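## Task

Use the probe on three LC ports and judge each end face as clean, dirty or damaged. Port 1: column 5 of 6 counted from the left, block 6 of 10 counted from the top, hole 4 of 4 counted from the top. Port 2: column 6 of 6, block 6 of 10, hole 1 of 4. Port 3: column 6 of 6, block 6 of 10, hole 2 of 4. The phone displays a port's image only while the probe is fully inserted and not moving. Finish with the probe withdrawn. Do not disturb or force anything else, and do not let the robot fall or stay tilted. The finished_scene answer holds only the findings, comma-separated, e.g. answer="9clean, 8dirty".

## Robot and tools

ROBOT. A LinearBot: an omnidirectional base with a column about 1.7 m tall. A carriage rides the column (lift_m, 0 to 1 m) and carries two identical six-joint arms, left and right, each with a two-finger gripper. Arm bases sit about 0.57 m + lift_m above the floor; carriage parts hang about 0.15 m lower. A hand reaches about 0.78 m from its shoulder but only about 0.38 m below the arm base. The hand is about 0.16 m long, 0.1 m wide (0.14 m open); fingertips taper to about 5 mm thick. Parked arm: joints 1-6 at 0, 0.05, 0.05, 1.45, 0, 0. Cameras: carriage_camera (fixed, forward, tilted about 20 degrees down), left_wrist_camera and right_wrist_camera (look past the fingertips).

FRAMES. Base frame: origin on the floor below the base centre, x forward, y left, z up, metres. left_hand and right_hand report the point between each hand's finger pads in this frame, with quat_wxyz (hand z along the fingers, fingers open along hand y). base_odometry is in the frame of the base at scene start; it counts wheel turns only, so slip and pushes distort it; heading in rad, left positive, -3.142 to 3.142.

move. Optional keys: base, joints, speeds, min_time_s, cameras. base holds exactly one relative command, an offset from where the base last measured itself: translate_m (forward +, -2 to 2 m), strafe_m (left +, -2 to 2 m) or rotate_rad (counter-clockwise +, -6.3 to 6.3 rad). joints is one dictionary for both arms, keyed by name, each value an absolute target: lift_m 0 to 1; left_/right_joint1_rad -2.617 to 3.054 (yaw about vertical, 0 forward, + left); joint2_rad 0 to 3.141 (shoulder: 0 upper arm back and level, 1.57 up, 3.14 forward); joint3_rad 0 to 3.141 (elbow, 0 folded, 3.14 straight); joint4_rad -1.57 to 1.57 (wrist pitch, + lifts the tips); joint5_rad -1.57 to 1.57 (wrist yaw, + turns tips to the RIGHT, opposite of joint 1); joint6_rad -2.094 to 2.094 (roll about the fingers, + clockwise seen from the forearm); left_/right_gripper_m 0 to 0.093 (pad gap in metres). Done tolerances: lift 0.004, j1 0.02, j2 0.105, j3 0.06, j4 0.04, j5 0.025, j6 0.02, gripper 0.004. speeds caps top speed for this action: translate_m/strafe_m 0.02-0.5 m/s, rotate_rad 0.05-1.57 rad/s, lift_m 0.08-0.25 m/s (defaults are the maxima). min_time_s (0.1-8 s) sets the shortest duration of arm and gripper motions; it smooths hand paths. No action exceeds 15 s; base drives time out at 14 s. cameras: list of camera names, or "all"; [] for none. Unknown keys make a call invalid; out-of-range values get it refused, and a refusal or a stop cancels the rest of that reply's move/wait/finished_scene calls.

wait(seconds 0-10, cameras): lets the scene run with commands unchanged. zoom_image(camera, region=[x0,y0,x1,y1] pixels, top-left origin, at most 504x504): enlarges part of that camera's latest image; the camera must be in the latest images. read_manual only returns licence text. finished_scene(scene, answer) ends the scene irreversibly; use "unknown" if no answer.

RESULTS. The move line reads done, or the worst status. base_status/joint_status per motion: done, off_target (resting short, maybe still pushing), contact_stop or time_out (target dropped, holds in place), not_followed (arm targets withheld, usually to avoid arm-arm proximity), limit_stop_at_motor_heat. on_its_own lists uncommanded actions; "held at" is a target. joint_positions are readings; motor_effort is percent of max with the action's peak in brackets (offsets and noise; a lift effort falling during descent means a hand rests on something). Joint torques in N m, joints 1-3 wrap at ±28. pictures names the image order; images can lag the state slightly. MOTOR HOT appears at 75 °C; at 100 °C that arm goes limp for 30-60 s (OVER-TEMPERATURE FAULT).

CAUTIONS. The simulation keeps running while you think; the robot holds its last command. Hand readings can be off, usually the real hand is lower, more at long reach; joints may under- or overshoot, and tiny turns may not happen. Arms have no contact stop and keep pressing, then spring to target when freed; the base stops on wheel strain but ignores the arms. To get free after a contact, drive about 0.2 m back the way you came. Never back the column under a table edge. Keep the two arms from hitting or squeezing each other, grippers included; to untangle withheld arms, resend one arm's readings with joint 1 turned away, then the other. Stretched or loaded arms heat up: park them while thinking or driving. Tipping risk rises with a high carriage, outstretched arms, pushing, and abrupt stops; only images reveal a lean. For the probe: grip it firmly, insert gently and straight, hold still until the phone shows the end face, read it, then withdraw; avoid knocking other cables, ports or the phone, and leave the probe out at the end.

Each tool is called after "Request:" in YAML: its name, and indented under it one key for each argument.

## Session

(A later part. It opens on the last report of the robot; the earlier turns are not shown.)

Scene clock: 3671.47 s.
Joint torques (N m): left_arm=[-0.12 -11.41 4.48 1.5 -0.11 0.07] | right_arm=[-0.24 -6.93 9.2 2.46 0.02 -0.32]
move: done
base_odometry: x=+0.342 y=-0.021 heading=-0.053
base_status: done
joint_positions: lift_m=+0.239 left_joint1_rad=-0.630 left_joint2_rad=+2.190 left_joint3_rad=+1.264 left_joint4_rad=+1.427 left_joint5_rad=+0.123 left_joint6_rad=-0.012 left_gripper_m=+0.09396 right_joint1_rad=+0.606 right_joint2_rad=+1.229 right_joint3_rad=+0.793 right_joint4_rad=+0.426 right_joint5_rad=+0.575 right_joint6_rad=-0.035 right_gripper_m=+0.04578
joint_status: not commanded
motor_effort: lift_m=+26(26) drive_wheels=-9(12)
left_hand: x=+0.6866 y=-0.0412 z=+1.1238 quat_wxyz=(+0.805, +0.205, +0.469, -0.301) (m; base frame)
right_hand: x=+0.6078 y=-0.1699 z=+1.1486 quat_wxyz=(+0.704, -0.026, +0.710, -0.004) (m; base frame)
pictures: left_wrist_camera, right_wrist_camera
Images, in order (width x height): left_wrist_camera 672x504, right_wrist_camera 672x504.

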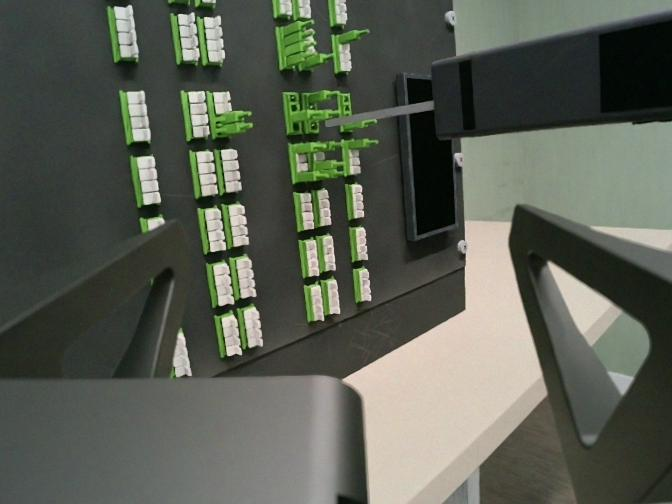

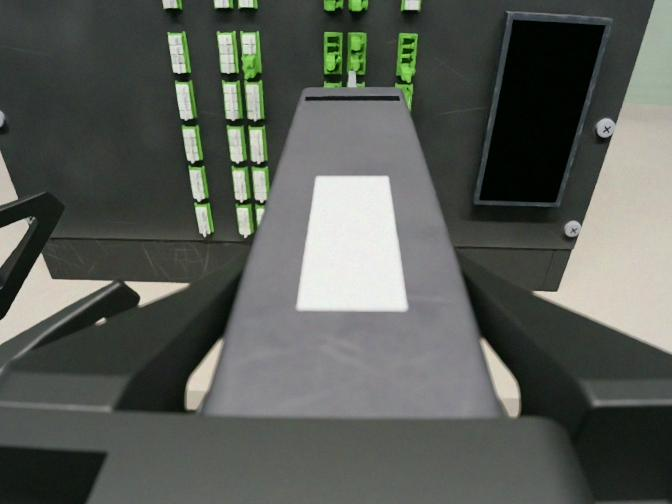

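Request:
move:
  joints: {"right_joint1_rad": 0.569, "right_joint5_rad": 0.533}
  min_time_s: 3
  cameras: ["left_wrist_camera","right_wrist_camera"]

Request:
zoom_image:
  camera: "left_wrist_camera"
  region: [245, 85, 345, 160]

Request:
zoom_image:
  camera: "right_wrist_camera"
  region: [320, 25, 390, 95]

Scene clock: 3700.33 s.
Joint torques (N m): left_arm=[0.12 -11.37 4.51 1.54 -0.1 0.07] | right_arm=[-0.44 -6.78 9.26 2.45 -0.07 -0.32]
move: done
base_odometry: x=+0.342 y=-0.021 heading=-0.053
base_status: not commanded
joint_positions: lift_m=+0.239 left_joint1_rad=-0.630 left_joint2_rad=+2.190 left_joint3_rad=+1.264 left_joint4_rad=+1.427 left_joint5_rad=+0.123 left_joint6_rad=-0.012 left_gripper_m=+0.09396 right_joint1_rad=+0.576 right_joint2_rad=+1.229 right_joint3_rad=+0.793 right_joint4_rad=+0.426 right_joint5_rad=+0.541 right_joint6_rad=-0.035 right_gripper_m=+0.04578
joint_status: all done
motor_effort: lift_m=+25(26) drive_wheels=-9(9)
left_hand: x=+0.6866 y=-0.0412 z=+1.1238 quat_wxyz=(+0.805, +0.205, +0.469, -0.301) (m; base frame)
right_hand: x=+0.6120 y=-0.1753 z=+1.1485 quat_wxyz=(+0.704, -0.027, +0.710, -0.002) (m; base frame)
pictures: left_wrist_camera, right_wrist_camera
Images, in order (width x height): left_wrist_camera 672x504, right_wrist_camera 672x504.

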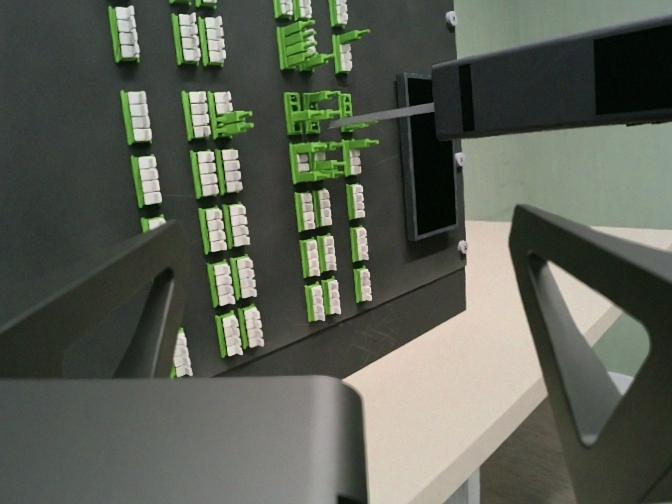

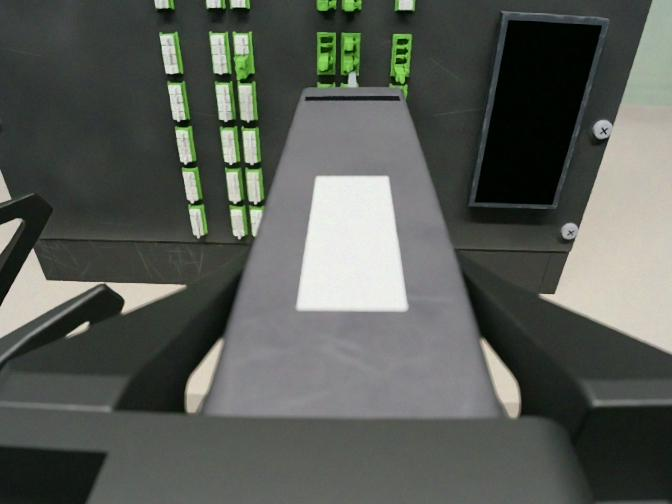

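Scaled by 5.040 from the camera's 672x504 image, which has a finer 960x720 frame.

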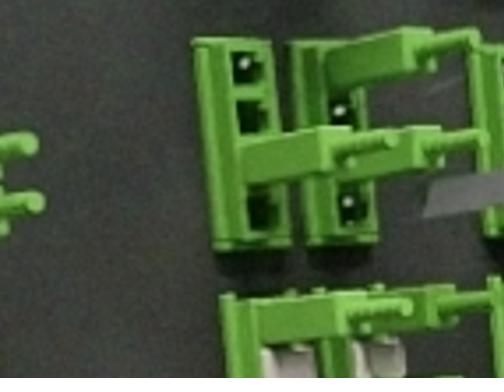

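Scaled by 7.200 from the camera's 672x504 image, which has a finer 960x720 frame.

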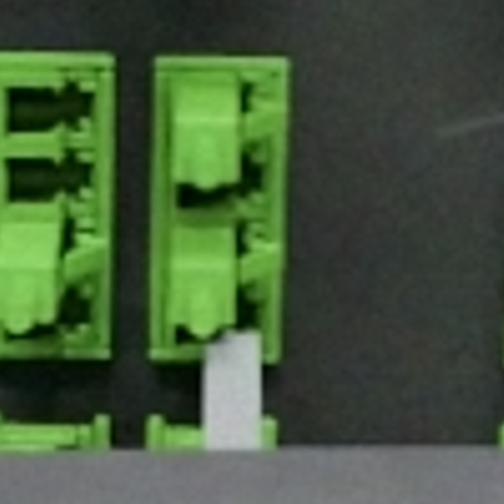

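Request:
move:
  joints: {"right_joint5_rad": 0.528}
  min_time_s: 1
  cameras: []

Request:
move:
  base: {"translate_m": 0.006}
  speeds: {"translate_m": 0.02}
  cameras: []

Request:
wait:
  seconds: 0.4
  cameras: ["left_wrist_camera","right_wrist_camera"]

Request:
zoom_image:
  camera: "left_wrist_camera"
  region: [300, 100, 350, 140]

Request:
zoom_image:
  camera: "right_wrist_camera"
  region: [330, 50, 370, 90]

Scene clock: 3720.07 s.
Joint torques (N m): left_arm=[0.08 -11.34 4.51 1.51 -0.13 0.02] | right_arm=[-0.36 -6.91 9.25 2.43 -0.03 -0.35]
move: done
base_odometry: x=+0.342 y=-0.021 heading=-0.053
base_status: not commanded
joint_positions: lift_m=+0.239 left_joint1_rad=-0.630 left_joint2_rad=+2.190 left_joint3_rad=+1.264 left_joint4_rad=+1.427 left_joint5_rad=+0.123 left_joint6_rad=-0.012 left_gripper_m=+0.09396 right_joint1_rad=+0.576 right_joint2_rad=+1.229 right_joint3_rad=+0.793 right_joint4_rad=+0.426 right_joint5_rad=+0.536 right_joint6_rad=-0.035 right_gripper_m=+0.04578
joint_status: all done
motor_effort: lift_m=+25(26) drive_wheels=-9(9)
left_hand: x=+0.6866 y=-0.0412 z=+1.1238 quat_wxyz=(+0.805, +0.205, +0.469, -0.301) (m; base frame)
right_hand: x=+0.6119 y=-0.1745 z=+1.1485 quat_wxyz=(+0.704, -0.029, +0.710, +0.000) (m; base frame)
pictures: none
No camera images: "cameras" was empty.

Scene clock: 3720.87 s.
Joint torques (N m): left_arm=[-0.06 -11.43 4.45 1.52 -0.1 0.08] | right_arm=[-0.32 -6.68 9.32 2.45 -0.03 -0.3]
move: done
base_odometry: x=+0.348 y=-0.021 heading=-0.052
base_status: done
joint_positions: lift_m=+0.239 left_joint1_rad=-0.630 left_joint2_rad=+2.190 left_joint3_rad=+1.264 left_joint4_rad=+1.427 left_joint5_rad=+0.123 left_joint6_rad=-0.012 left_gripper_m=+0.09396 right_joint1_rad=+0.575 right_joint2_rad=+1.229 right_joint3_rad=+0.793 right_joint4_rad=+0.424 right_joint5_rad=+0.532 right_joint6_rad=-0.035 right_gripper_m=+0.04578
joint_status: not commanded
motor_effort: lift_m=+25(26) drive_wheels=-9(12)
left_hand: x=+0.6866 y=-0.0412 z=+1.1238 quat_wxyz=(+0.805, +0.205, +0.469, -0.301) (m; base frame)
right_hand: x=+0.6122 y=-0.1745 z=+1.1482 quat_wxyz=(+0.704, -0.030, +0.710, +0.000) (m; base frame)
pictures: none
No camera images: "cameras" was empty.

Scene clock: 3721.27 s.
Joint torques (N m): left_arm=[0.24 -11.28 4.42 1.51 -0.11 0.08] | right_arm=[0.01 -6.72 9.29 2.47 0 -0.28]
base_odometry: x=+0.348 y=-0.021 heading=-0.052
base_status: done
joint_positions: lift_m=+0.239 left_joint1_rad=-0.630 left_joint2_rad=+2.190 left_joint3_rad=+1.264 left_joint4_rad=+1.427 left_joint5_rad=+0.123 left_joint6_rad=-0.012 left_gripper_m=+0.09396 right_joint1_rad=+0.575 right_joint2_rad=+1.229 right_joint3_rad=+0.793 right_joint4_rad=+0.425 right_joint5_rad=+0.532 right_joint6_rad=-0.035 right_gripper_m=+0.04578
joint_status: not commanded
motor_effort: lift_m=+25(26) drive_wheels=-9(12)
left_hand: x=+0.6866 y=-0.0412 z=+1.1238 quat_wxyz=(+0.805, +0.205, +0.469, -0.301) (m; base frame)
right_hand: x=+0.6122 y=-0.1745 z=+1.1483 quat_wxyz=(+0.704, -0.030, +0.710, +0.000) (m; base frame)
wait: 0.40 s; at rest by 0.27 s
pictures: left_wrist_camera, right_wrist_camera
Images, in order (width x height): left_wrist_camera 672x504, right_wrist_camera 672x504.

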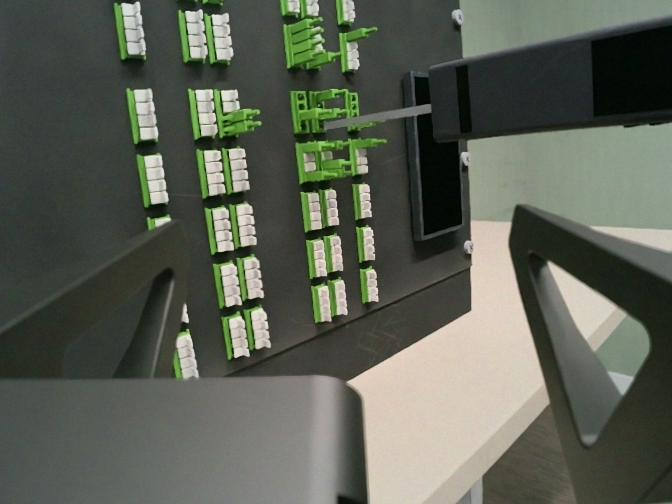

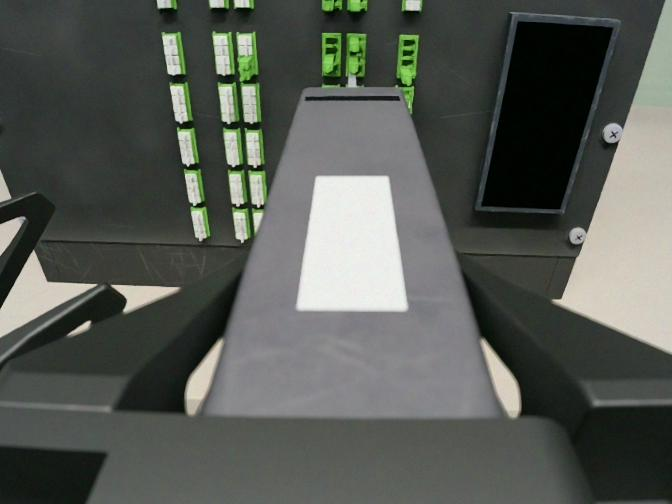

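Scaled by 10.080 from the camera's 672x504 image, which has a finer 960x720 frame.

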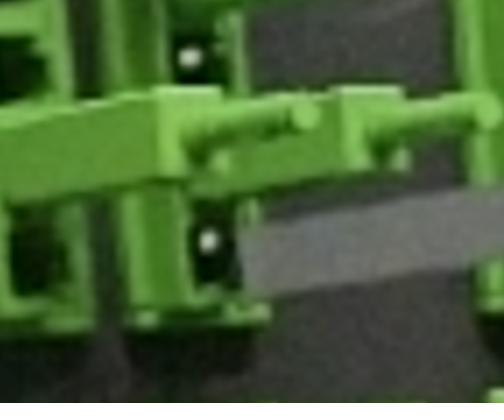

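Scaled by 12.600 from the camera's 672x504 image, which has a finer 960x720 frame.

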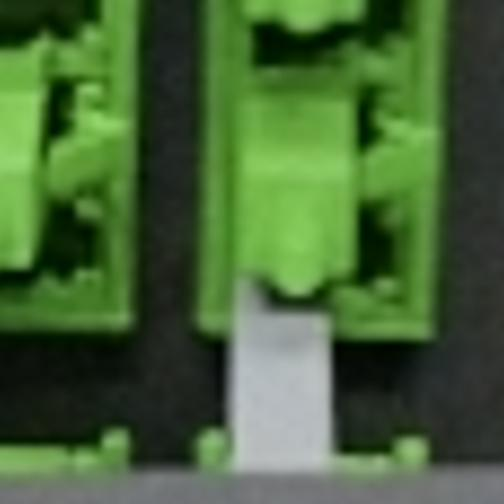

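Request:
move:
  base: {"translate_m": 0.003}
  speeds: {"translate_m": 0.02}
  cameras: []

Request:
wait:
  seconds: 0.4
  cameras: ["left_wrist_camera","right_wrist_camera"]

Request:
zoom_image:
  camera: "left_wrist_camera"
  region: [300, 100, 350, 140]

Request:
zoom_image:
  camera: "right_wrist_camera"
  region: [342, 56, 366, 80]

Scene clock: 3751.67 s.
Joint torques (N m): left_arm=[0.05 -11.38 4.49 1.5 -0.12 0.08] | right_arm=[-0.05 -6.9 9.24 2.45 -0.01 -0.32]
move: done
base_odometry: x=+0.350 y=-0.020 heading=-0.051
base_status: done
joint_positions: lift_m=+0.239 left_joint1_rad=-0.630 left_joint2_rad=+2.190 left_joint3_rad=+1.264 left_joint4_rad=+1.427 left_joint5_rad=+0.123 left_joint6_rad=-0.012 left_gripper_m=+0.09396 right_joint1_rad=+0.573 right_joint2_rad=+1.229 right_joint3_rad=+0.793 right_joint4_rad=+0.425 right_joint5_rad=+0.530 right_joint6_rad=-0.035 right_gripper_m=+0.04578
joint_status: not commanded
motor_effort: lift_m=+26(26) drive_wheels=-10(12)
left_hand: x=+0.6866 y=-0.0412 z=+1.1238 quat_wxyz=(+0.805, +0.205, +0.469, -0.301) (m; base frame)
right_hand: x=+0.6124 y=-0.1747 z=+1.1483 quat_wxyz=(+0.704, -0.030, +0.710, +0.001) (m; base frame)
pictures: none
No camera images: "cameras" was empty.

Scene clock: 3752.07 s.
Joint torques (N m): left_arm=[0.13 -11.4 4.25 1.56 -0.15 0.1] | right_arm=[-0.34 -6.86 9.07 2.43 0.04 -0.3]
base_odometry: x=+0.350 y=-0.020 heading=-0.051
base_status: done
joint_positions: lift_m=+0.239 left_joint1_rad=-0.630 left_joint2_rad=+2.190 left_joint3_rad=+1.264 left_joint4_rad=+1.427 left_joint5_rad=+0.123 left_joint6_rad=-0.012 left_gripper_m=+0.09396 right_joint1_rad=+0.573 right_joint2_rad=+1.229 right_joint3_rad=+0.793 right_joint4_rad=+0.425 right_joint5_rad=+0.530 right_joint6_rad=-0.035 right_gripper_m=+0.04578
joint_status: not commanded
motor_effort: lift_m=+26(26) drive_wheels=-10(12)
left_hand: x=+0.6866 y=-0.0412 z=+1.1238 quat_wxyz=(+0.805, +0.205, +0.469, -0.301) (m; base frame)
right_hand: x=+0.6124 y=-0.1747 z=+1.1483 quat_wxyz=(+0.704, -0.030, +0.710, +0.001) (m; base frame)
wait: 0.40 s; at rest by 0.27 s
pictures: left_wrist_camera, right_wrist_camera
Images, in order (width x height): left_wrist_camera 672x504, right_wrist_camera 672x504.

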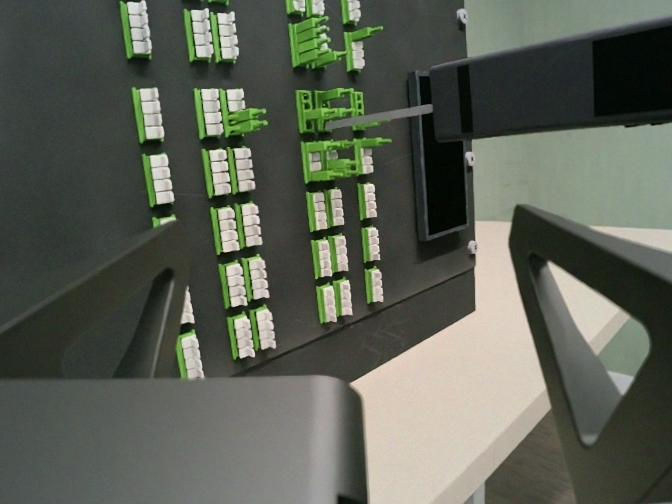

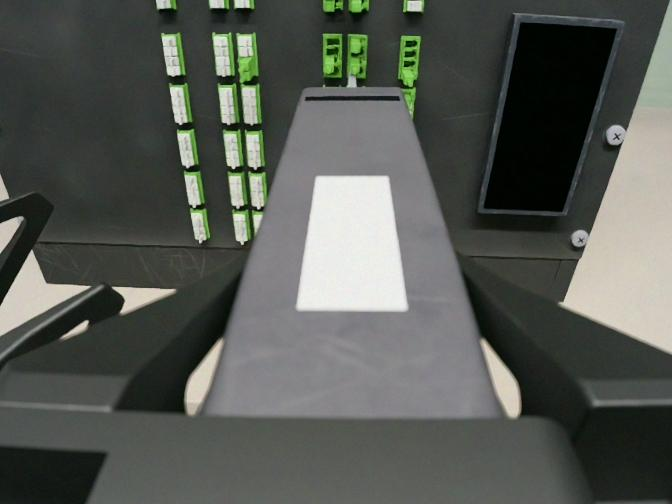

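Scaled by 10.080 from the camera's 672x504 image, which has a finer 960x720 frame.

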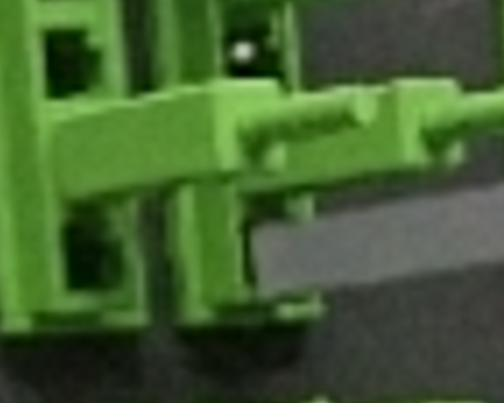

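Scaled by 21.000 from the camera's 672x504 image, which has a finer 960x720 frame.

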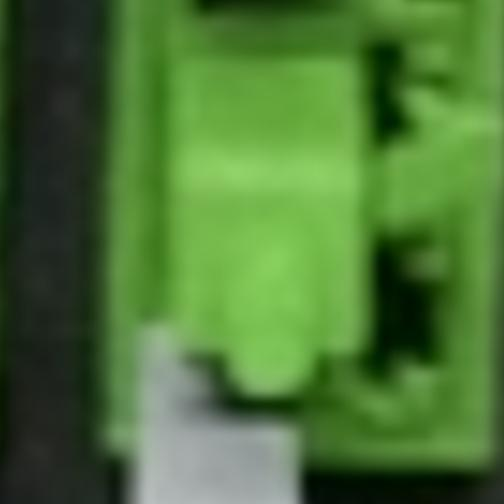

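Request:
move:
  joints: {"right_joint1_rad": 0.563}
  cameras: []

Request:
move:
  base: {"translate_m": 0.002}
  speeds: {"translate_m": 0.02}
  cameras: []

Request:
wait:
  seconds: 0.4
  cameras: ["left_wrist_camera","right_wrist_camera"]

Request:
zoom_image:
  camera: "left_wrist_camera"
  region: [300, 100, 350, 140]

Request:
zoom_image:
  camera: "right_wrist_camera"
  region: [342, 56, 366, 80]

Scene clock: 3765.17 s.
Joint torques (N m): left_arm=[0.13 -11.29 4.48 1.5 -0.11 0.06] | right_arm=[-0.61 -6.89 9.21 2.43 -0.01 -0.33]
move: done
base_odometry: x=+0.350 y=-0.020 heading=-0.051
base_status: not commanded
joint_positions: lift_m=+0.239 left_joint1_rad=-0.630 left_joint2_rad=+2.190 left_joint3_rad=+1.264 left_joint4_rad=+1.427 left_joint5_rad=+0.123 left_joint6_rad=-0.012 left_gripper_m=+0.09396 right_joint1_rad=+0.573 right_joint2_rad=+1.229 right_joint3_rad=+0.793 right_joint4_rad=+0.425 right_joint5_rad=+0.530 right_joint6_rad=-0.035 right_gripper_m=+0.04578
joint_status: all done
motor_effort: lift_m=+26(26) drive_wheels=-10(10)
left_hand: x=+0.6866 y=-0.0412 z=+1.1238 quat_wxyz=(+0.805, +0.205, +0.469, -0.301) (m; base frame)
right_hand: x=+0.6124 y=-0.1747 z=+1.1483 quat_wxyz=(+0.704, -0.030, +0.710, +0.001) (m; base frame)
pictures: none
No camera images: "cameras" was empty.

Scene clock: 3765.77 s.
Joint torques (N m): left_arm=[0.28 -11.36 4.38 1.57 -0.1 0.09] | right_arm=[-0.23 -6.95 9.25 2.45 0.01 -0.3]
move: done
base_odometry: x=+0.352 y=-0.020 heading=-0.050
base_status: done
joint_positions: lift_m=+0.239 left_joint1_rad=-0.630 left_joint2_rad=+2.190 left_joint3_rad=+1.264 left_joint4_rad=+1.427 left_joint5_rad=+0.123 left_joint6_rad=-0.012 left_gripper_m=+0.09396 right_joint1_rad=+0.569 right_joint2_rad=+1.229 right_joint3_rad=+0.793 right_joint4_rad=+0.426 right_joint5_rad=+0.528 right_joint6_rad=-0.035 right_gripper_m=+0.04578
joint_status: not commanded
motor_effort: lift_m=+26(26) drive_wheels=-9(13)
left_hand: x=+0.6866 y=-0.0412 z=+1.1237 quat_wxyz=(+0.805, +0.205, +0.469, -0.301) (m; base frame)
right_hand: x=+0.6130 y=-0.1760 z=+1.1485 quat_wxyz=(+0.704, -0.029, +0.710, +0.000) (m; base frame)
pictures: none
No camera images: "cameras" was empty.

Scene clock: 3766.17 s.
Joint torques (N m): left_arm=[0.16 -11.41 4.29 1.54 -0.11 0.06] | right_arm=[-0.23 -6.78 9.28 2.43 0.03 -0.3]
base_odometry: x=+0.352 y=-0.020 heading=-0.050
base_status: done
joint_positions: lift_m=+0.239 left_joint1_rad=-0.630 left_joint2_rad=+2.190 left_joint3_rad=+1.264 left_joint4_rad=+1.427 left_joint5_rad=+0.123 left_joint6_rad=-0.012 left_gripper_m=+0.09396 right_joint1_rad=+0.569 right_joint2_rad=+1.229 right_joint3_rad=+0.793 right_joint4_rad=+0.426 right_joint5_rad=+0.528 right_joint6_rad=-0.035 right_gripper_m=+0.04578
joint_status: not commanded
motor_effort: lift_m=+26(26) drive_wheels=-8(13)
left_hand: x=+0.6866 y=-0.0412 z=+1.1237 quat_wxyz=(+0.805, +0.205, +0.469, -0.301) (m; base frame)
right_hand: x=+0.6130 y=-0.1760 z=+1.1485 quat_wxyz=(+0.704, -0.029, +0.710, +0.000) (m; base frame)
wait: 0.40 s; at rest by 0.27 s
pictures: left_wrist_camera, right_wrist_camera
Images, in order (width x height): left_wrist_camera 672x504, right_wrist_camera 672x504.

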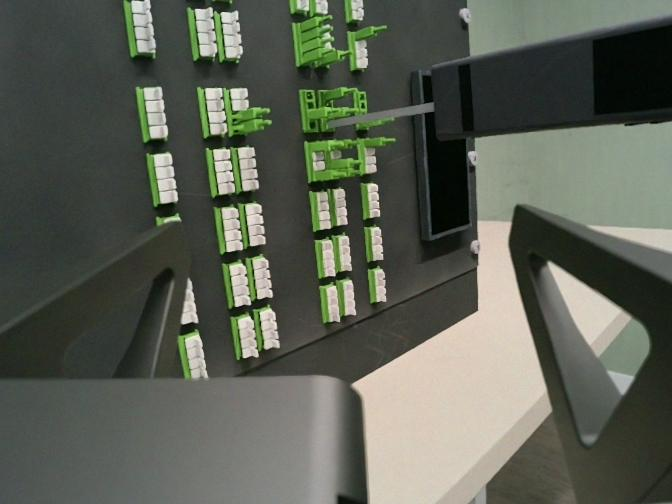

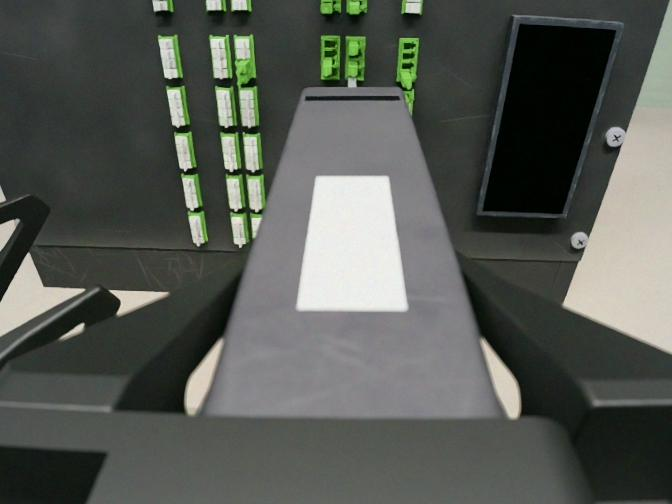

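Scaled by 10.080 from the camera's 672x504 image, which has a finer 960x720 frame.

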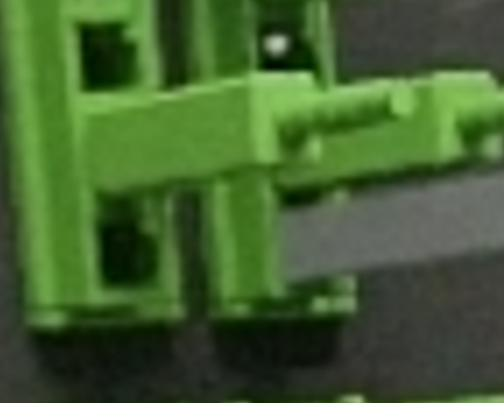

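Scaled by 21.000 from the camera's 672x504 image, which has a finer 960x720 frame.

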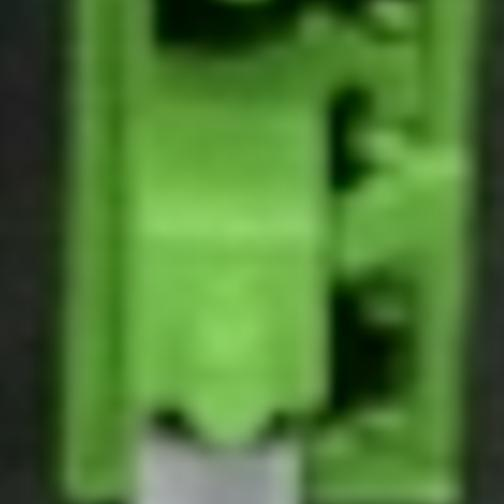

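Request:
move:
  base: {"translate_m": 0.002}
  speeds: {"translate_m": 0.02}
  cameras: []

Request:
wait:
  seconds: 0.4
  cameras: ["left_wrist_camera","right_wrist_camera"]

Request:
zoom_image:
  camera: "left_wrist_camera"
  region: [310, 105, 350, 137]

Request:
zoom_image:
  camera: "right_wrist_camera"
  region: [342, 58, 366, 82]

Scene clock: 3793.77 s.
Joint torques (N m): left_arm=[0.14 -11.37 4.49 1.54 -0.14 0.06] | right_arm=[-0.27 -6.82 9.26 2.4 -0.01 -0.32]
move: done
base_odometry: x=+0.354 y=-0.020 heading=-0.049
base_status: done
joint_positions: lift_m=+0.239 left_joint1_rad=-0.630 left_joint2_rad=+2.190 left_joint3_rad=+1.264 left_joint4_rad=+1.427 left_joint5_rad=+0.123 left_joint6_rad=-0.012 left_gripper_m=+0.09396 right_joint1_rad=+0.568 right_joint2_rad=+1.229 right_joint3_rad=+0.793 right_joint4_rad=+0.426 right_joint5_rad=+0.529 right_joint6_rad=-0.035 right_gripper_m=+0.04578
joint_status: not commanded
motor_effort: lift_m=+25(26) drive_wheels=-8(14)
left_hand: x=+0.6866 y=-0.0412 z=+1.1238 quat_wxyz=(+0.805, +0.205, +0.469, -0.301) (m; base frame)
right_hand: x=+0.6131 y=-0.1767 z=+1.1486 quat_wxyz=(+0.704, -0.028, +0.710, -0.001) (m; base frame)
pictures: none
No camera images: "cameras" was empty.

Scene clock: 3794.17 s.
Joint torques (N m): left_arm=[0.16 -11.49 4.46 1.53 -0.13 0.05] | right_arm=[-0.14 -7.04 9.36 2.42 0.04 -0.31]
base_odometry: x=+0.354 y=-0.020 heading=-0.049
base_status: done
joint_positions: lift_m=+0.239 left_joint1_rad=-0.630 left_joint2_rad=+2.190 left_joint3_rad=+1.264 left_joint4_rad=+1.427 left_joint5_rad=+0.123 left_joint6_rad=-0.012 left_gripper_m=+0.09396 right_joint1_rad=+0.568 right_joint2_rad=+1.229 right_joint3_rad=+0.793 right_joint4_rad=+0.426 right_joint5_rad=+0.529 right_joint6_rad=-0.035 right_gripper_m=+0.04578
joint_status: not commanded
motor_effort: lift_m=+26(26) drive_wheels=-8(14)
left_hand: x=+0.6866 y=-0.0412 z=+1.1238 quat_wxyz=(+0.805, +0.205, +0.469, -0.301) (m; base frame)
right_hand: x=+0.6131 y=-0.1766 z=+1.1486 quat_wxyz=(+0.704, -0.028, +0.710, -0.001) (m; base frame)
wait: 0.40 s; at rest by 0.27 s
pictures: left_wrist_camera, right_wrist_camera
Images, in order (width x height): left_wrist_camera 672x504, right_wrist_camera 672x504.

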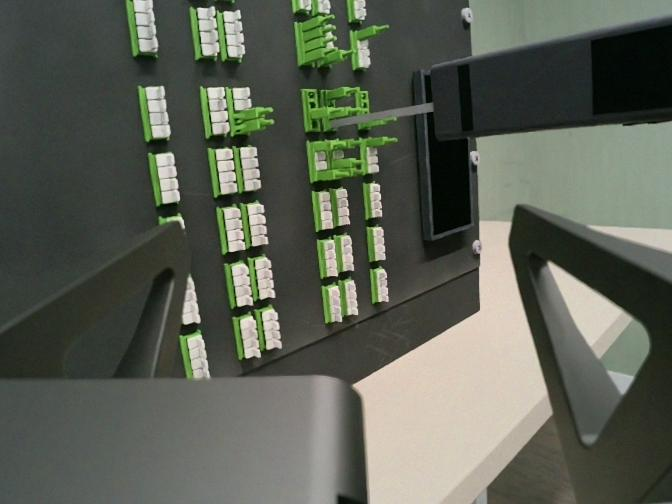

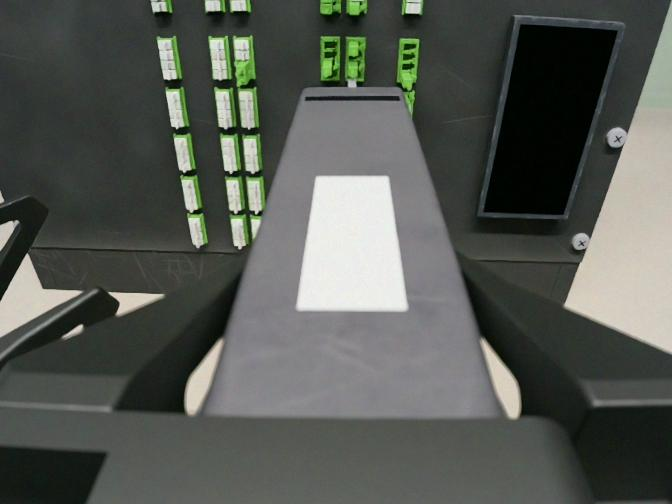

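Scaled by 12.600 from the camera's 672x504 image, which has a finer 960x720 frame.

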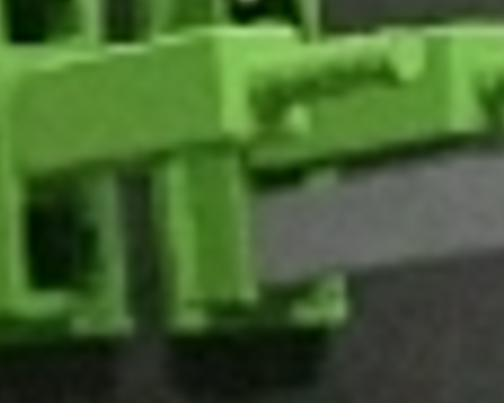

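Scaled by 21.000 from the camera's 672x504 image, which has a finer 960x720 frame.

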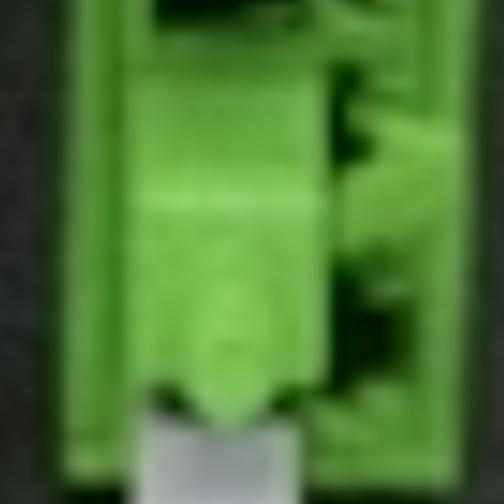

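Request:
zoom_image:
  camera: "left_wrist_camera"
  region: [295, 82, 355, 142]

Request:
zoom_image:
  camera: "right_wrist_camera"
  region: [316, 30, 376, 90]

Scaled by 8.400 from the camera's 672x504 image, which has a finer 960x720 frame.

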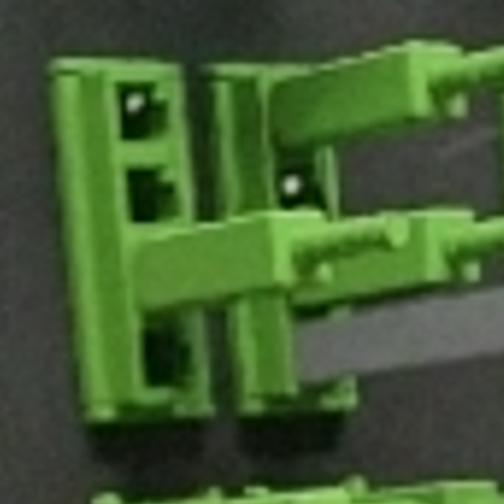

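Scaled by 8.400 from the camera's 672x504 image, which has a finer 960x720 frame.

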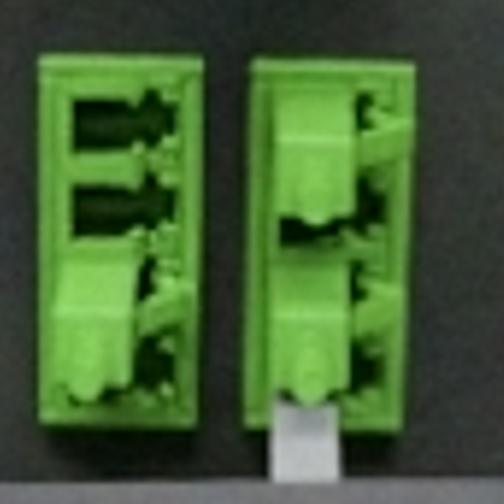

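Request:
move:
  base: {"translate_m": -0.002}
  speeds: {"translate_m": 0.02}
  joints: {"right_joint4_rad": 0.464}
  cameras: []

Request:
move:
  base: {"translate_m": 0.002}
  speeds: {"translate_m": 0.02}
  cameras: []

Request:
wait:
  seconds: 0.4
  cameras: ["left_wrist_camera","right_wrist_camera"]

Request:
zoom_image:
  camera: "left_wrist_camera"
  region: [295, 82, 355, 142]

Request:
zoom_image:
  camera: "right_wrist_camera"
  region: [316, 30, 376, 90]

Scene clock: 3853.13 s.
Joint torques (N m): left_arm=[0.08 -11.29 4.56 1.49 -0.13 0.06] | right_arm=[-0.13 -6.99 9.28 2.31 0.03 -0.3]
move: done
base_odometry: x=+0.352 y=-0.020 heading=-0.048
base_status: done
joint_positions: lift_m=+0.239 left_joint1_rad=-0.630 left_joint2_rad=+2.190 left_joint3_rad=+1.264 left_joint4_rad=+1.427 left_joint5_rad=+0.123 left_joint6_rad=-0.012 left_gripper_m=+0.09396 right_joint1_rad=+0.567 right_joint2_rad=+1.229 right_joint3_rad=+0.793 right_joint4_rad=+0.425 right_joint5_rad=+0.529 right_joint6_rad=-0.035 right_gripper_m=+0.04578
joint_status: all done
motor_effort: lift_m=+26(26) drive_wheels=-2(13)
left_hand: x=+0.6865 y=-0.0414 z=+1.1237 quat_wxyz=(+0.805, +0.205, +0.469, -0.301) (m; base frame)
right_hand: x=+0.6132 y=-0.1767 z=+1.1484 quat_wxyz=(+0.704, -0.028, +0.710, -0.001) (m; base frame)
pictures: none
No camera images: "cameras" was empty.

Scene clock: 3853.80 s.
Joint torques (N m): left_arm=[0.16 -11.41 4.57 1.55 -0.1 0.04] | right_arm=[0.03 -6.94 9.24 2.37 0 -0.28]
move: done
base_odometry: x=+0.354 y=-0.020 heading=-0.048
base_status: done
joint_positions: lift_m=+0.239 left_joint1_rad=-0.630 left_joint2_rad=+2.190 left_joint3_rad=+1.264 left_joint4_rad=+1.427 left_joint5_rad=+0.123 left_joint6_rad=-0.012 left_gripper_m=+0.09396 right_joint1_rad=+0.567 right_joint2_rad=+1.229 right_joint3_rad=+0.793 right_joint4_rad=+0.425 right_joint5_rad=+0.529 right_joint6_rad=-0.035 right_gripper_m=+0.04578
joint_status: not commanded
motor_effort: lift_m=+26(26) drive_wheels=-4(12)
left_hand: x=+0.6866 y=-0.0412 z=+1.1238 quat_wxyz=(+0.805, +0.205, +0.469, -0.301) (m; base frame)
right_hand: x=+0.6133 y=-0.1771 z=+1.1484 quat_wxyz=(+0.704, -0.028, +0.710, -0.001) (m; base frame)
pictures: none
No camera images: "cameras" was empty.

Scene clock: 3854.20 s.
Joint torques (N m): left_arm=[0.1 -11.18 4.46 1.52 -0.15 0.06] | right_arm=[-0.03 -6.86 9.28 2.35 -0.03 -0.31]
base_odometry: x=+0.354 y=-0.020 heading=-0.048
base_status: done
joint_positions: lift_m=+0.239 left_joint1_rad=-0.630 left_joint2_rad=+2.190 left_joint3_rad=+1.264 left_joint4_rad=+1.427 left_joint5_rad=+0.123 left_joint6_rad=-0.012 left_gripper_m=+0.09396 right_joint1_rad=+0.567 right_joint2_rad=+1.229 right_joint3_rad=+0.793 right_joint4_rad=+0.425 right_joint5_rad=+0.529 right_joint6_rad=-0.035 right_gripper_m=+0.04578
joint_status: not commanded
motor_effort: lift_m=+26(26) drive_wheels=-4(12)
left_hand: x=+0.6866 y=-0.0412 z=+1.1238 quat_wxyz=(+0.805, +0.205, +0.469, -0.301) (m; base frame)
right_hand: x=+0.6133 y=-0.1771 z=+1.1484 quat_wxyz=(+0.704, -0.028, +0.710, -0.001) (m; base frame)
wait: 0.40 s; at rest by 0.27 s
pictures: left_wrist_camera, right_wrist_camera
Images, in order (width x height): left_wrist_camera 672x504, right_wrist_camera 672x504.

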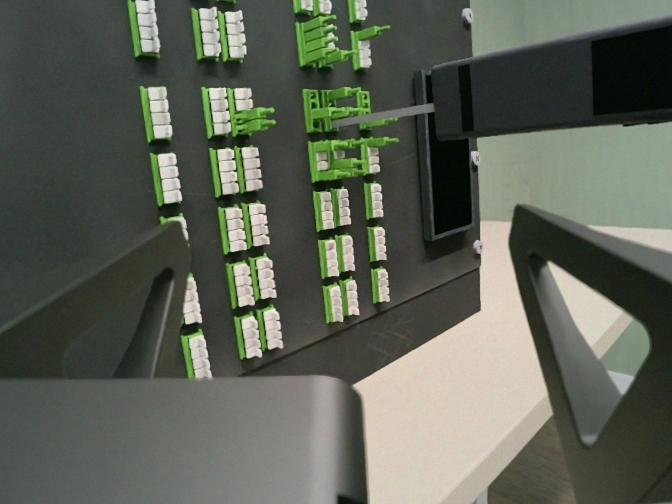

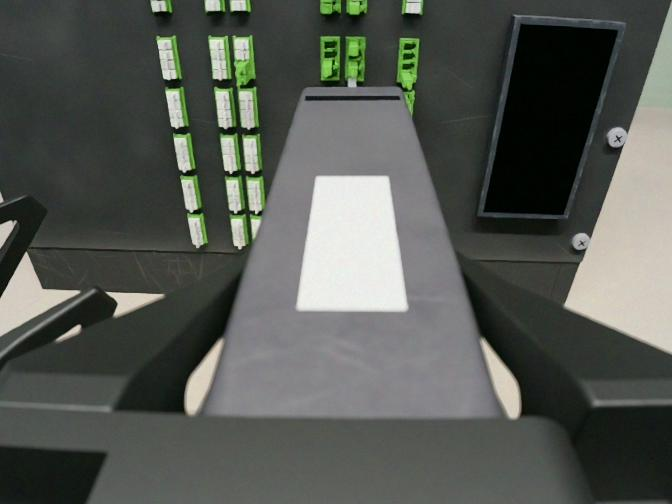

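Scaled by 8.400 from the camera's 672x504 image, which has a finer 960x720 frame.

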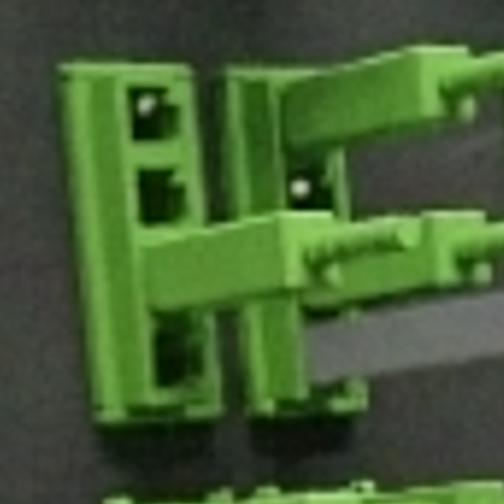

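Scaled by 8.400 from the camera's 672x504 image, which has a finer 960x720 frame.

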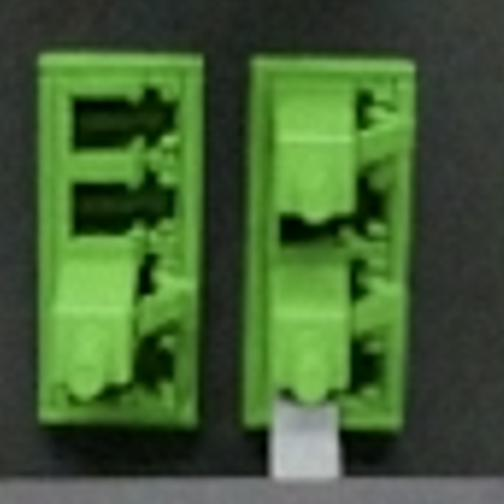

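Request:
move:
  joints: {"lift_m": 0.2373}
  cameras: []

Request:
move:
  base: {"translate_m": 0.002}
  speeds: {"translate_m": 0.02}
  cameras: []

Request:
wait:
  seconds: 0.4
  cameras: ["left_wrist_camera","right_wrist_camera"]

Request:
zoom_image:
  camera: "left_wrist_camera"
  region: [295, 82, 355, 142]

Request:
zoom_image:
  camera: "right_wrist_camera"
  region: [316, 30, 376, 90]

Scene clock: 3864.80 s.
Joint torques (N m): left_arm=[0.18 -11.11 4.48 1.52 -0.09 0.1] | right_arm=[0.03 -7.01 9.24 2.3 0.01 -0.32]
move: done
base_odometry: x=+0.354 y=-0.020 heading=-0.048
base_status: not commanded
joint_positions: lift_m=+0.238 left_joint1_rad=-0.630 left_joint2_rad=+2.190 left_joint3_rad=+1.264 left_joint4_rad=+1.427 left_joint5_rad=+0.123 left_joint6_rad=-0.012 left_gripper_m=+0.09396 right_joint1_rad=+0.567 right_joint2_rad=+1.229 right_joint3_rad=+0.793 right_joint4_rad=+0.427 right_joint5_rad=+0.529 right_joint6_rad=-0.035 right_gripper_m=+0.04578
joint_status: all done
motor_effort: lift_m=+26(26) drive_wheels=-5(5)
left_hand: x=+0.6866 y=-0.0412 z=+1.1227 quat_wxyz=(+0.805, +0.205, +0.469, -0.301) (m; base frame)
right_hand: x=+0.6133 y=-0.1771 z=+1.1477 quat_wxyz=(+0.704, -0.027, +0.709, -0.001) (m; base frame)
pictures: none
No camera images: "cameras" was empty.

Scene clock: 3865.40 s.
Joint torques (N m): left_arm=[0.1 -11.33 4.3 1.55 -0.12 0.06] | right_arm=[-0.05 -6.76 9.21 2.31 -0.04 -0.34]
move: done
base_odometry: x=+0.356 y=-0.020 heading=-0.047
base_status: done
joint_positions: lift_m=+0.238 left_joint1_rad=-0.630 left_joint2_rad=+2.190 left_joint3_rad=+1.264 left_joint4_rad=+1.427 left_joint5_rad=+0.123 left_joint6_rad=-0.012 left_gripper_m=+0.09396 right_joint1_rad=+0.566 right_joint2_rad=+1.229 right_joint3_rad=+0.793 right_joint4_rad=+0.427 right_joint5_rad=+0.531 right_joint6_rad=-0.035 right_gripper_m=+0.04578
joint_status: not commanded
motor_effort: lift_m=+26(26) drive_wheels=-9(14)
left_hand: x=+0.6868 y=-0.0410 z=+1.1227 quat_wxyz=(+0.805, +0.205, +0.469, -0.300) (m; base frame)
right_hand: x=+0.6134 y=-0.1776 z=+1.1478 quat_wxyz=(+0.704, -0.027, +0.709, -0.002) (m; base frame)
pictures: none
No camera images: "cameras" was empty.

Scene clock: 3865.80 s.
Joint torques (N m): left_arm=[0.17 -11.32 4.41 1.56 -0.12 0.03] | right_arm=[-0.08 -6.98 9.14 2.34 -0.03 -0.27]
base_odometry: x=+0.356 y=-0.020 heading=-0.047
base_status: done
joint_positions: lift_m=+0.238 left_joint1_rad=-0.630 left_joint2_rad=+2.190 left_joint3_rad=+1.264 left_joint4_rad=+1.427 left_joint5_rad=+0.123 left_joint6_rad=-0.012 left_gripper_m=+0.09396 right_joint1_rad=+0.566 right_joint2_rad=+1.229 right_joint3_rad=+0.793 right_joint4_rad=+0.427 right_joint5_rad=+0.531 right_joint6_rad=-0.035 right_gripper_m=+0.04578
joint_status: not commanded
motor_effort: lift_m=+26(26) drive_wheels=-9(14)
left_hand: x=+0.6868 y=-0.0410 z=+1.1227 quat_wxyz=(+0.805, +0.205, +0.469, -0.300) (m; base frame)
right_hand: x=+0.6134 y=-0.1776 z=+1.1478 quat_wxyz=(+0.704, -0.027, +0.709, -0.002) (m; base frame)
wait: 0.40 s; at rest by 0.27 s
pictures: left_wrist_camera, right_wrist_camera
Images, in order (width x height): left_wrist_camera 672x504, right_wrist_camera 672x504.

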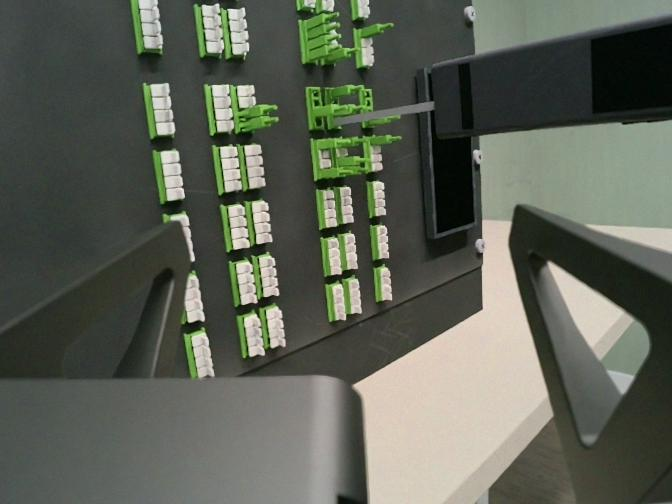

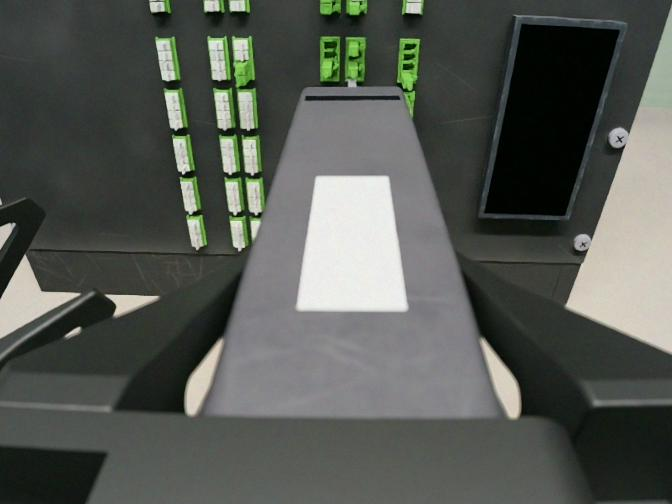

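Scaled by 8.400 from the camera's 672x504 image, which has a finer 960x720 frame.

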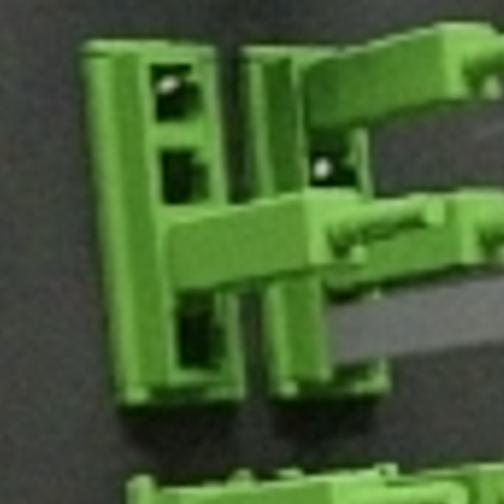

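Scaled by 8.400 from the camera's 672x504 image, which has a finer 960x720 frame.

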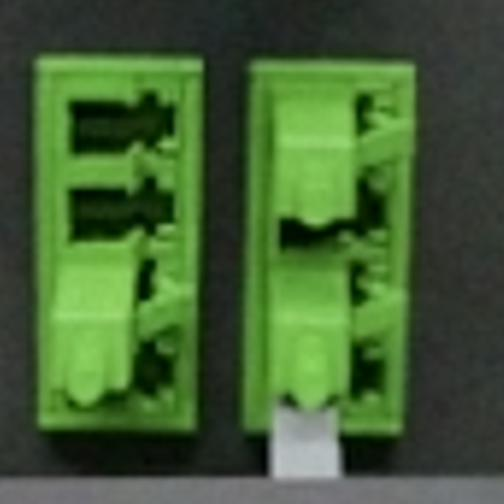

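Request:
move:
  base: {"translate_m": -0.005}
  speeds: {"translate_m": 0.02}
  joints: {"right_joint4_rad": 0.4615}
  cameras: []

Request:
wait:
  seconds: 0.4
  cameras: ["right_wrist_camera","left_wrist_camera"]

Request:
zoom_image:
  camera: "left_wrist_camera"
  region: [295, 82, 355, 142]

Request:
zoom_image:
  camera: "right_wrist_camera"
  region: [316, 30, 376, 90]

Scene clock: 3882.43 s.
Joint torques (N m): left_arm=[0.21 -11.3 4.34 1.5 -0.11 0.09] | right_arm=[-0.21 -6.79 9.28 2.34 -0.01 -0.32]
move: done
base_odometry: x=+0.351 y=-0.020 heading=-0.048
base_status: done
joint_positions: lift_m=+0.238 left_joint1_rad=-0.629 left_joint2_rad=+2.190 left_joint3_rad=+1.264 left_joint4_rad=+1.427 left_joint5_rad=+0.123 left_joint6_rad=-0.012 left_gripper_m=+0.09396 right_joint1_rad=+0.566 right_joint2_rad=+1.229 right_joint3_rad=+0.793 right_joint4_rad=+0.424 right_joint5_rad=+0.531 right_joint6_rad=-0.035 right_gripper_m=+0.04578
joint_status: all done
motor_effort: lift_m=+26(26) drive_wheels=+10(14)
left_hand: x=+0.6869 y=-0.0408 z=+1.1228 quat_wxyz=(+0.805, +0.205, +0.469, -0.300) (m; base frame)
right_hand: x=+0.6132 y=-0.1775 z=+1.1473 quat_wxyz=(+0.704, -0.027, +0.710, -0.002) (m; base frame)
pictures: none
No camera images: "cameras" was empty.

Scene clock: 3882.83 s.
Joint torques (N m): left_arm=[0.18 -11.37 4.46 1.56 -0.14 0.08] | right_arm=[0.01 -6.87 9.21 2.35 0 -0.37]
base_odometry: x=+0.351 y=-0.020 heading=-0.048
base_status: done
joint_positions: lift_m=+0.238 left_joint1_rad=-0.629 left_joint2_rad=+2.190 left_joint3_rad=+1.264 left_joint4_rad=+1.427 left_joint5_rad=+0.123 left_joint6_rad=-0.012 left_gripper_m=+0.09396 right_joint1_rad=+0.566 right_joint2_rad=+1.229 right_joint3_rad=+0.793 right_joint4_rad=+0.424 right_joint5_rad=+0.531 right_joint6_rad=-0.035 right_gripper_m=+0.04578
joint_status: all done
motor_effort: lift_m=+26(26) drive_wheels=+10(14)
left_hand: x=+0.6869 y=-0.0408 z=+1.1228 quat_wxyz=(+0.805, +0.205, +0.469, -0.300) (m; base frame)
right_hand: x=+0.6132 y=-0.1775 z=+1.1473 quat_wxyz=(+0.704, -0.027, +0.710, -0.002) (m; base frame)
wait: 0.40 s; at rest by 0.27 s
pictures: left_wrist_camera, right_wrist_camera
Images, in order (width x height): left_wrist_camera 672x504, right_wrist_camera 672x504.

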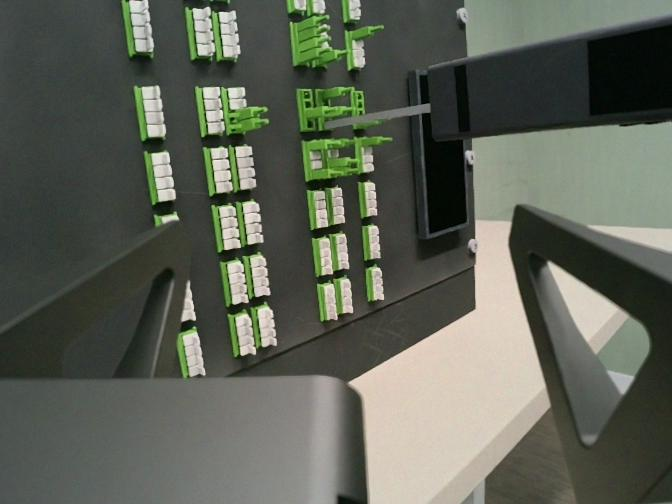

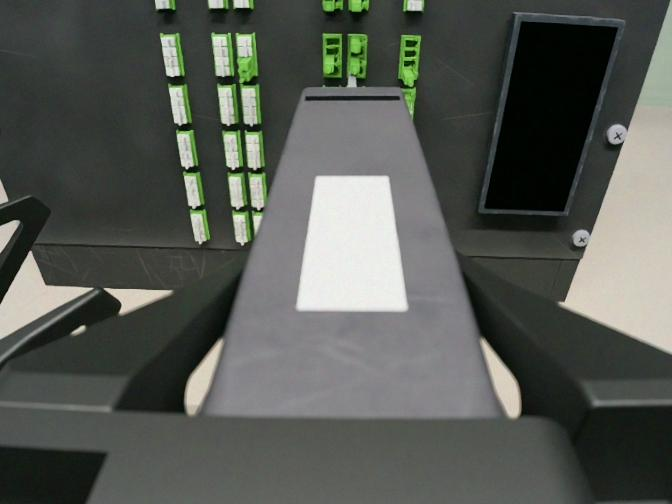

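Scaled by 8.400 from the camera's 672x504 image, which has a finer 960x720 frame.

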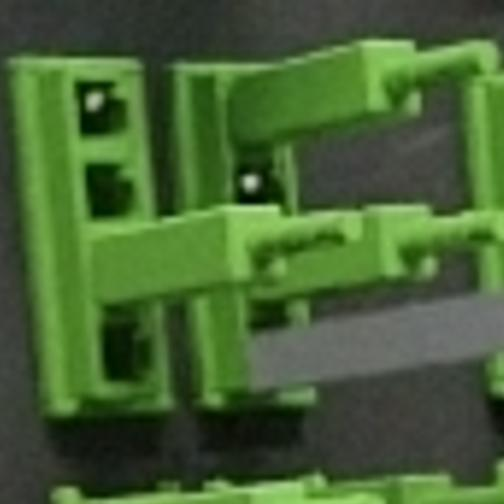

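Scaled by 8.400 from the camera's 672x504 image, which has a finer 960x720 frame.

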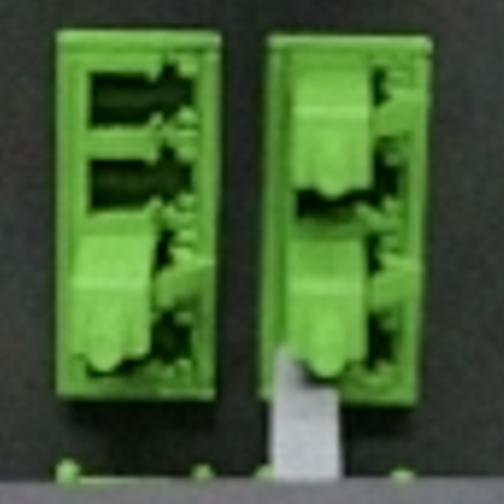

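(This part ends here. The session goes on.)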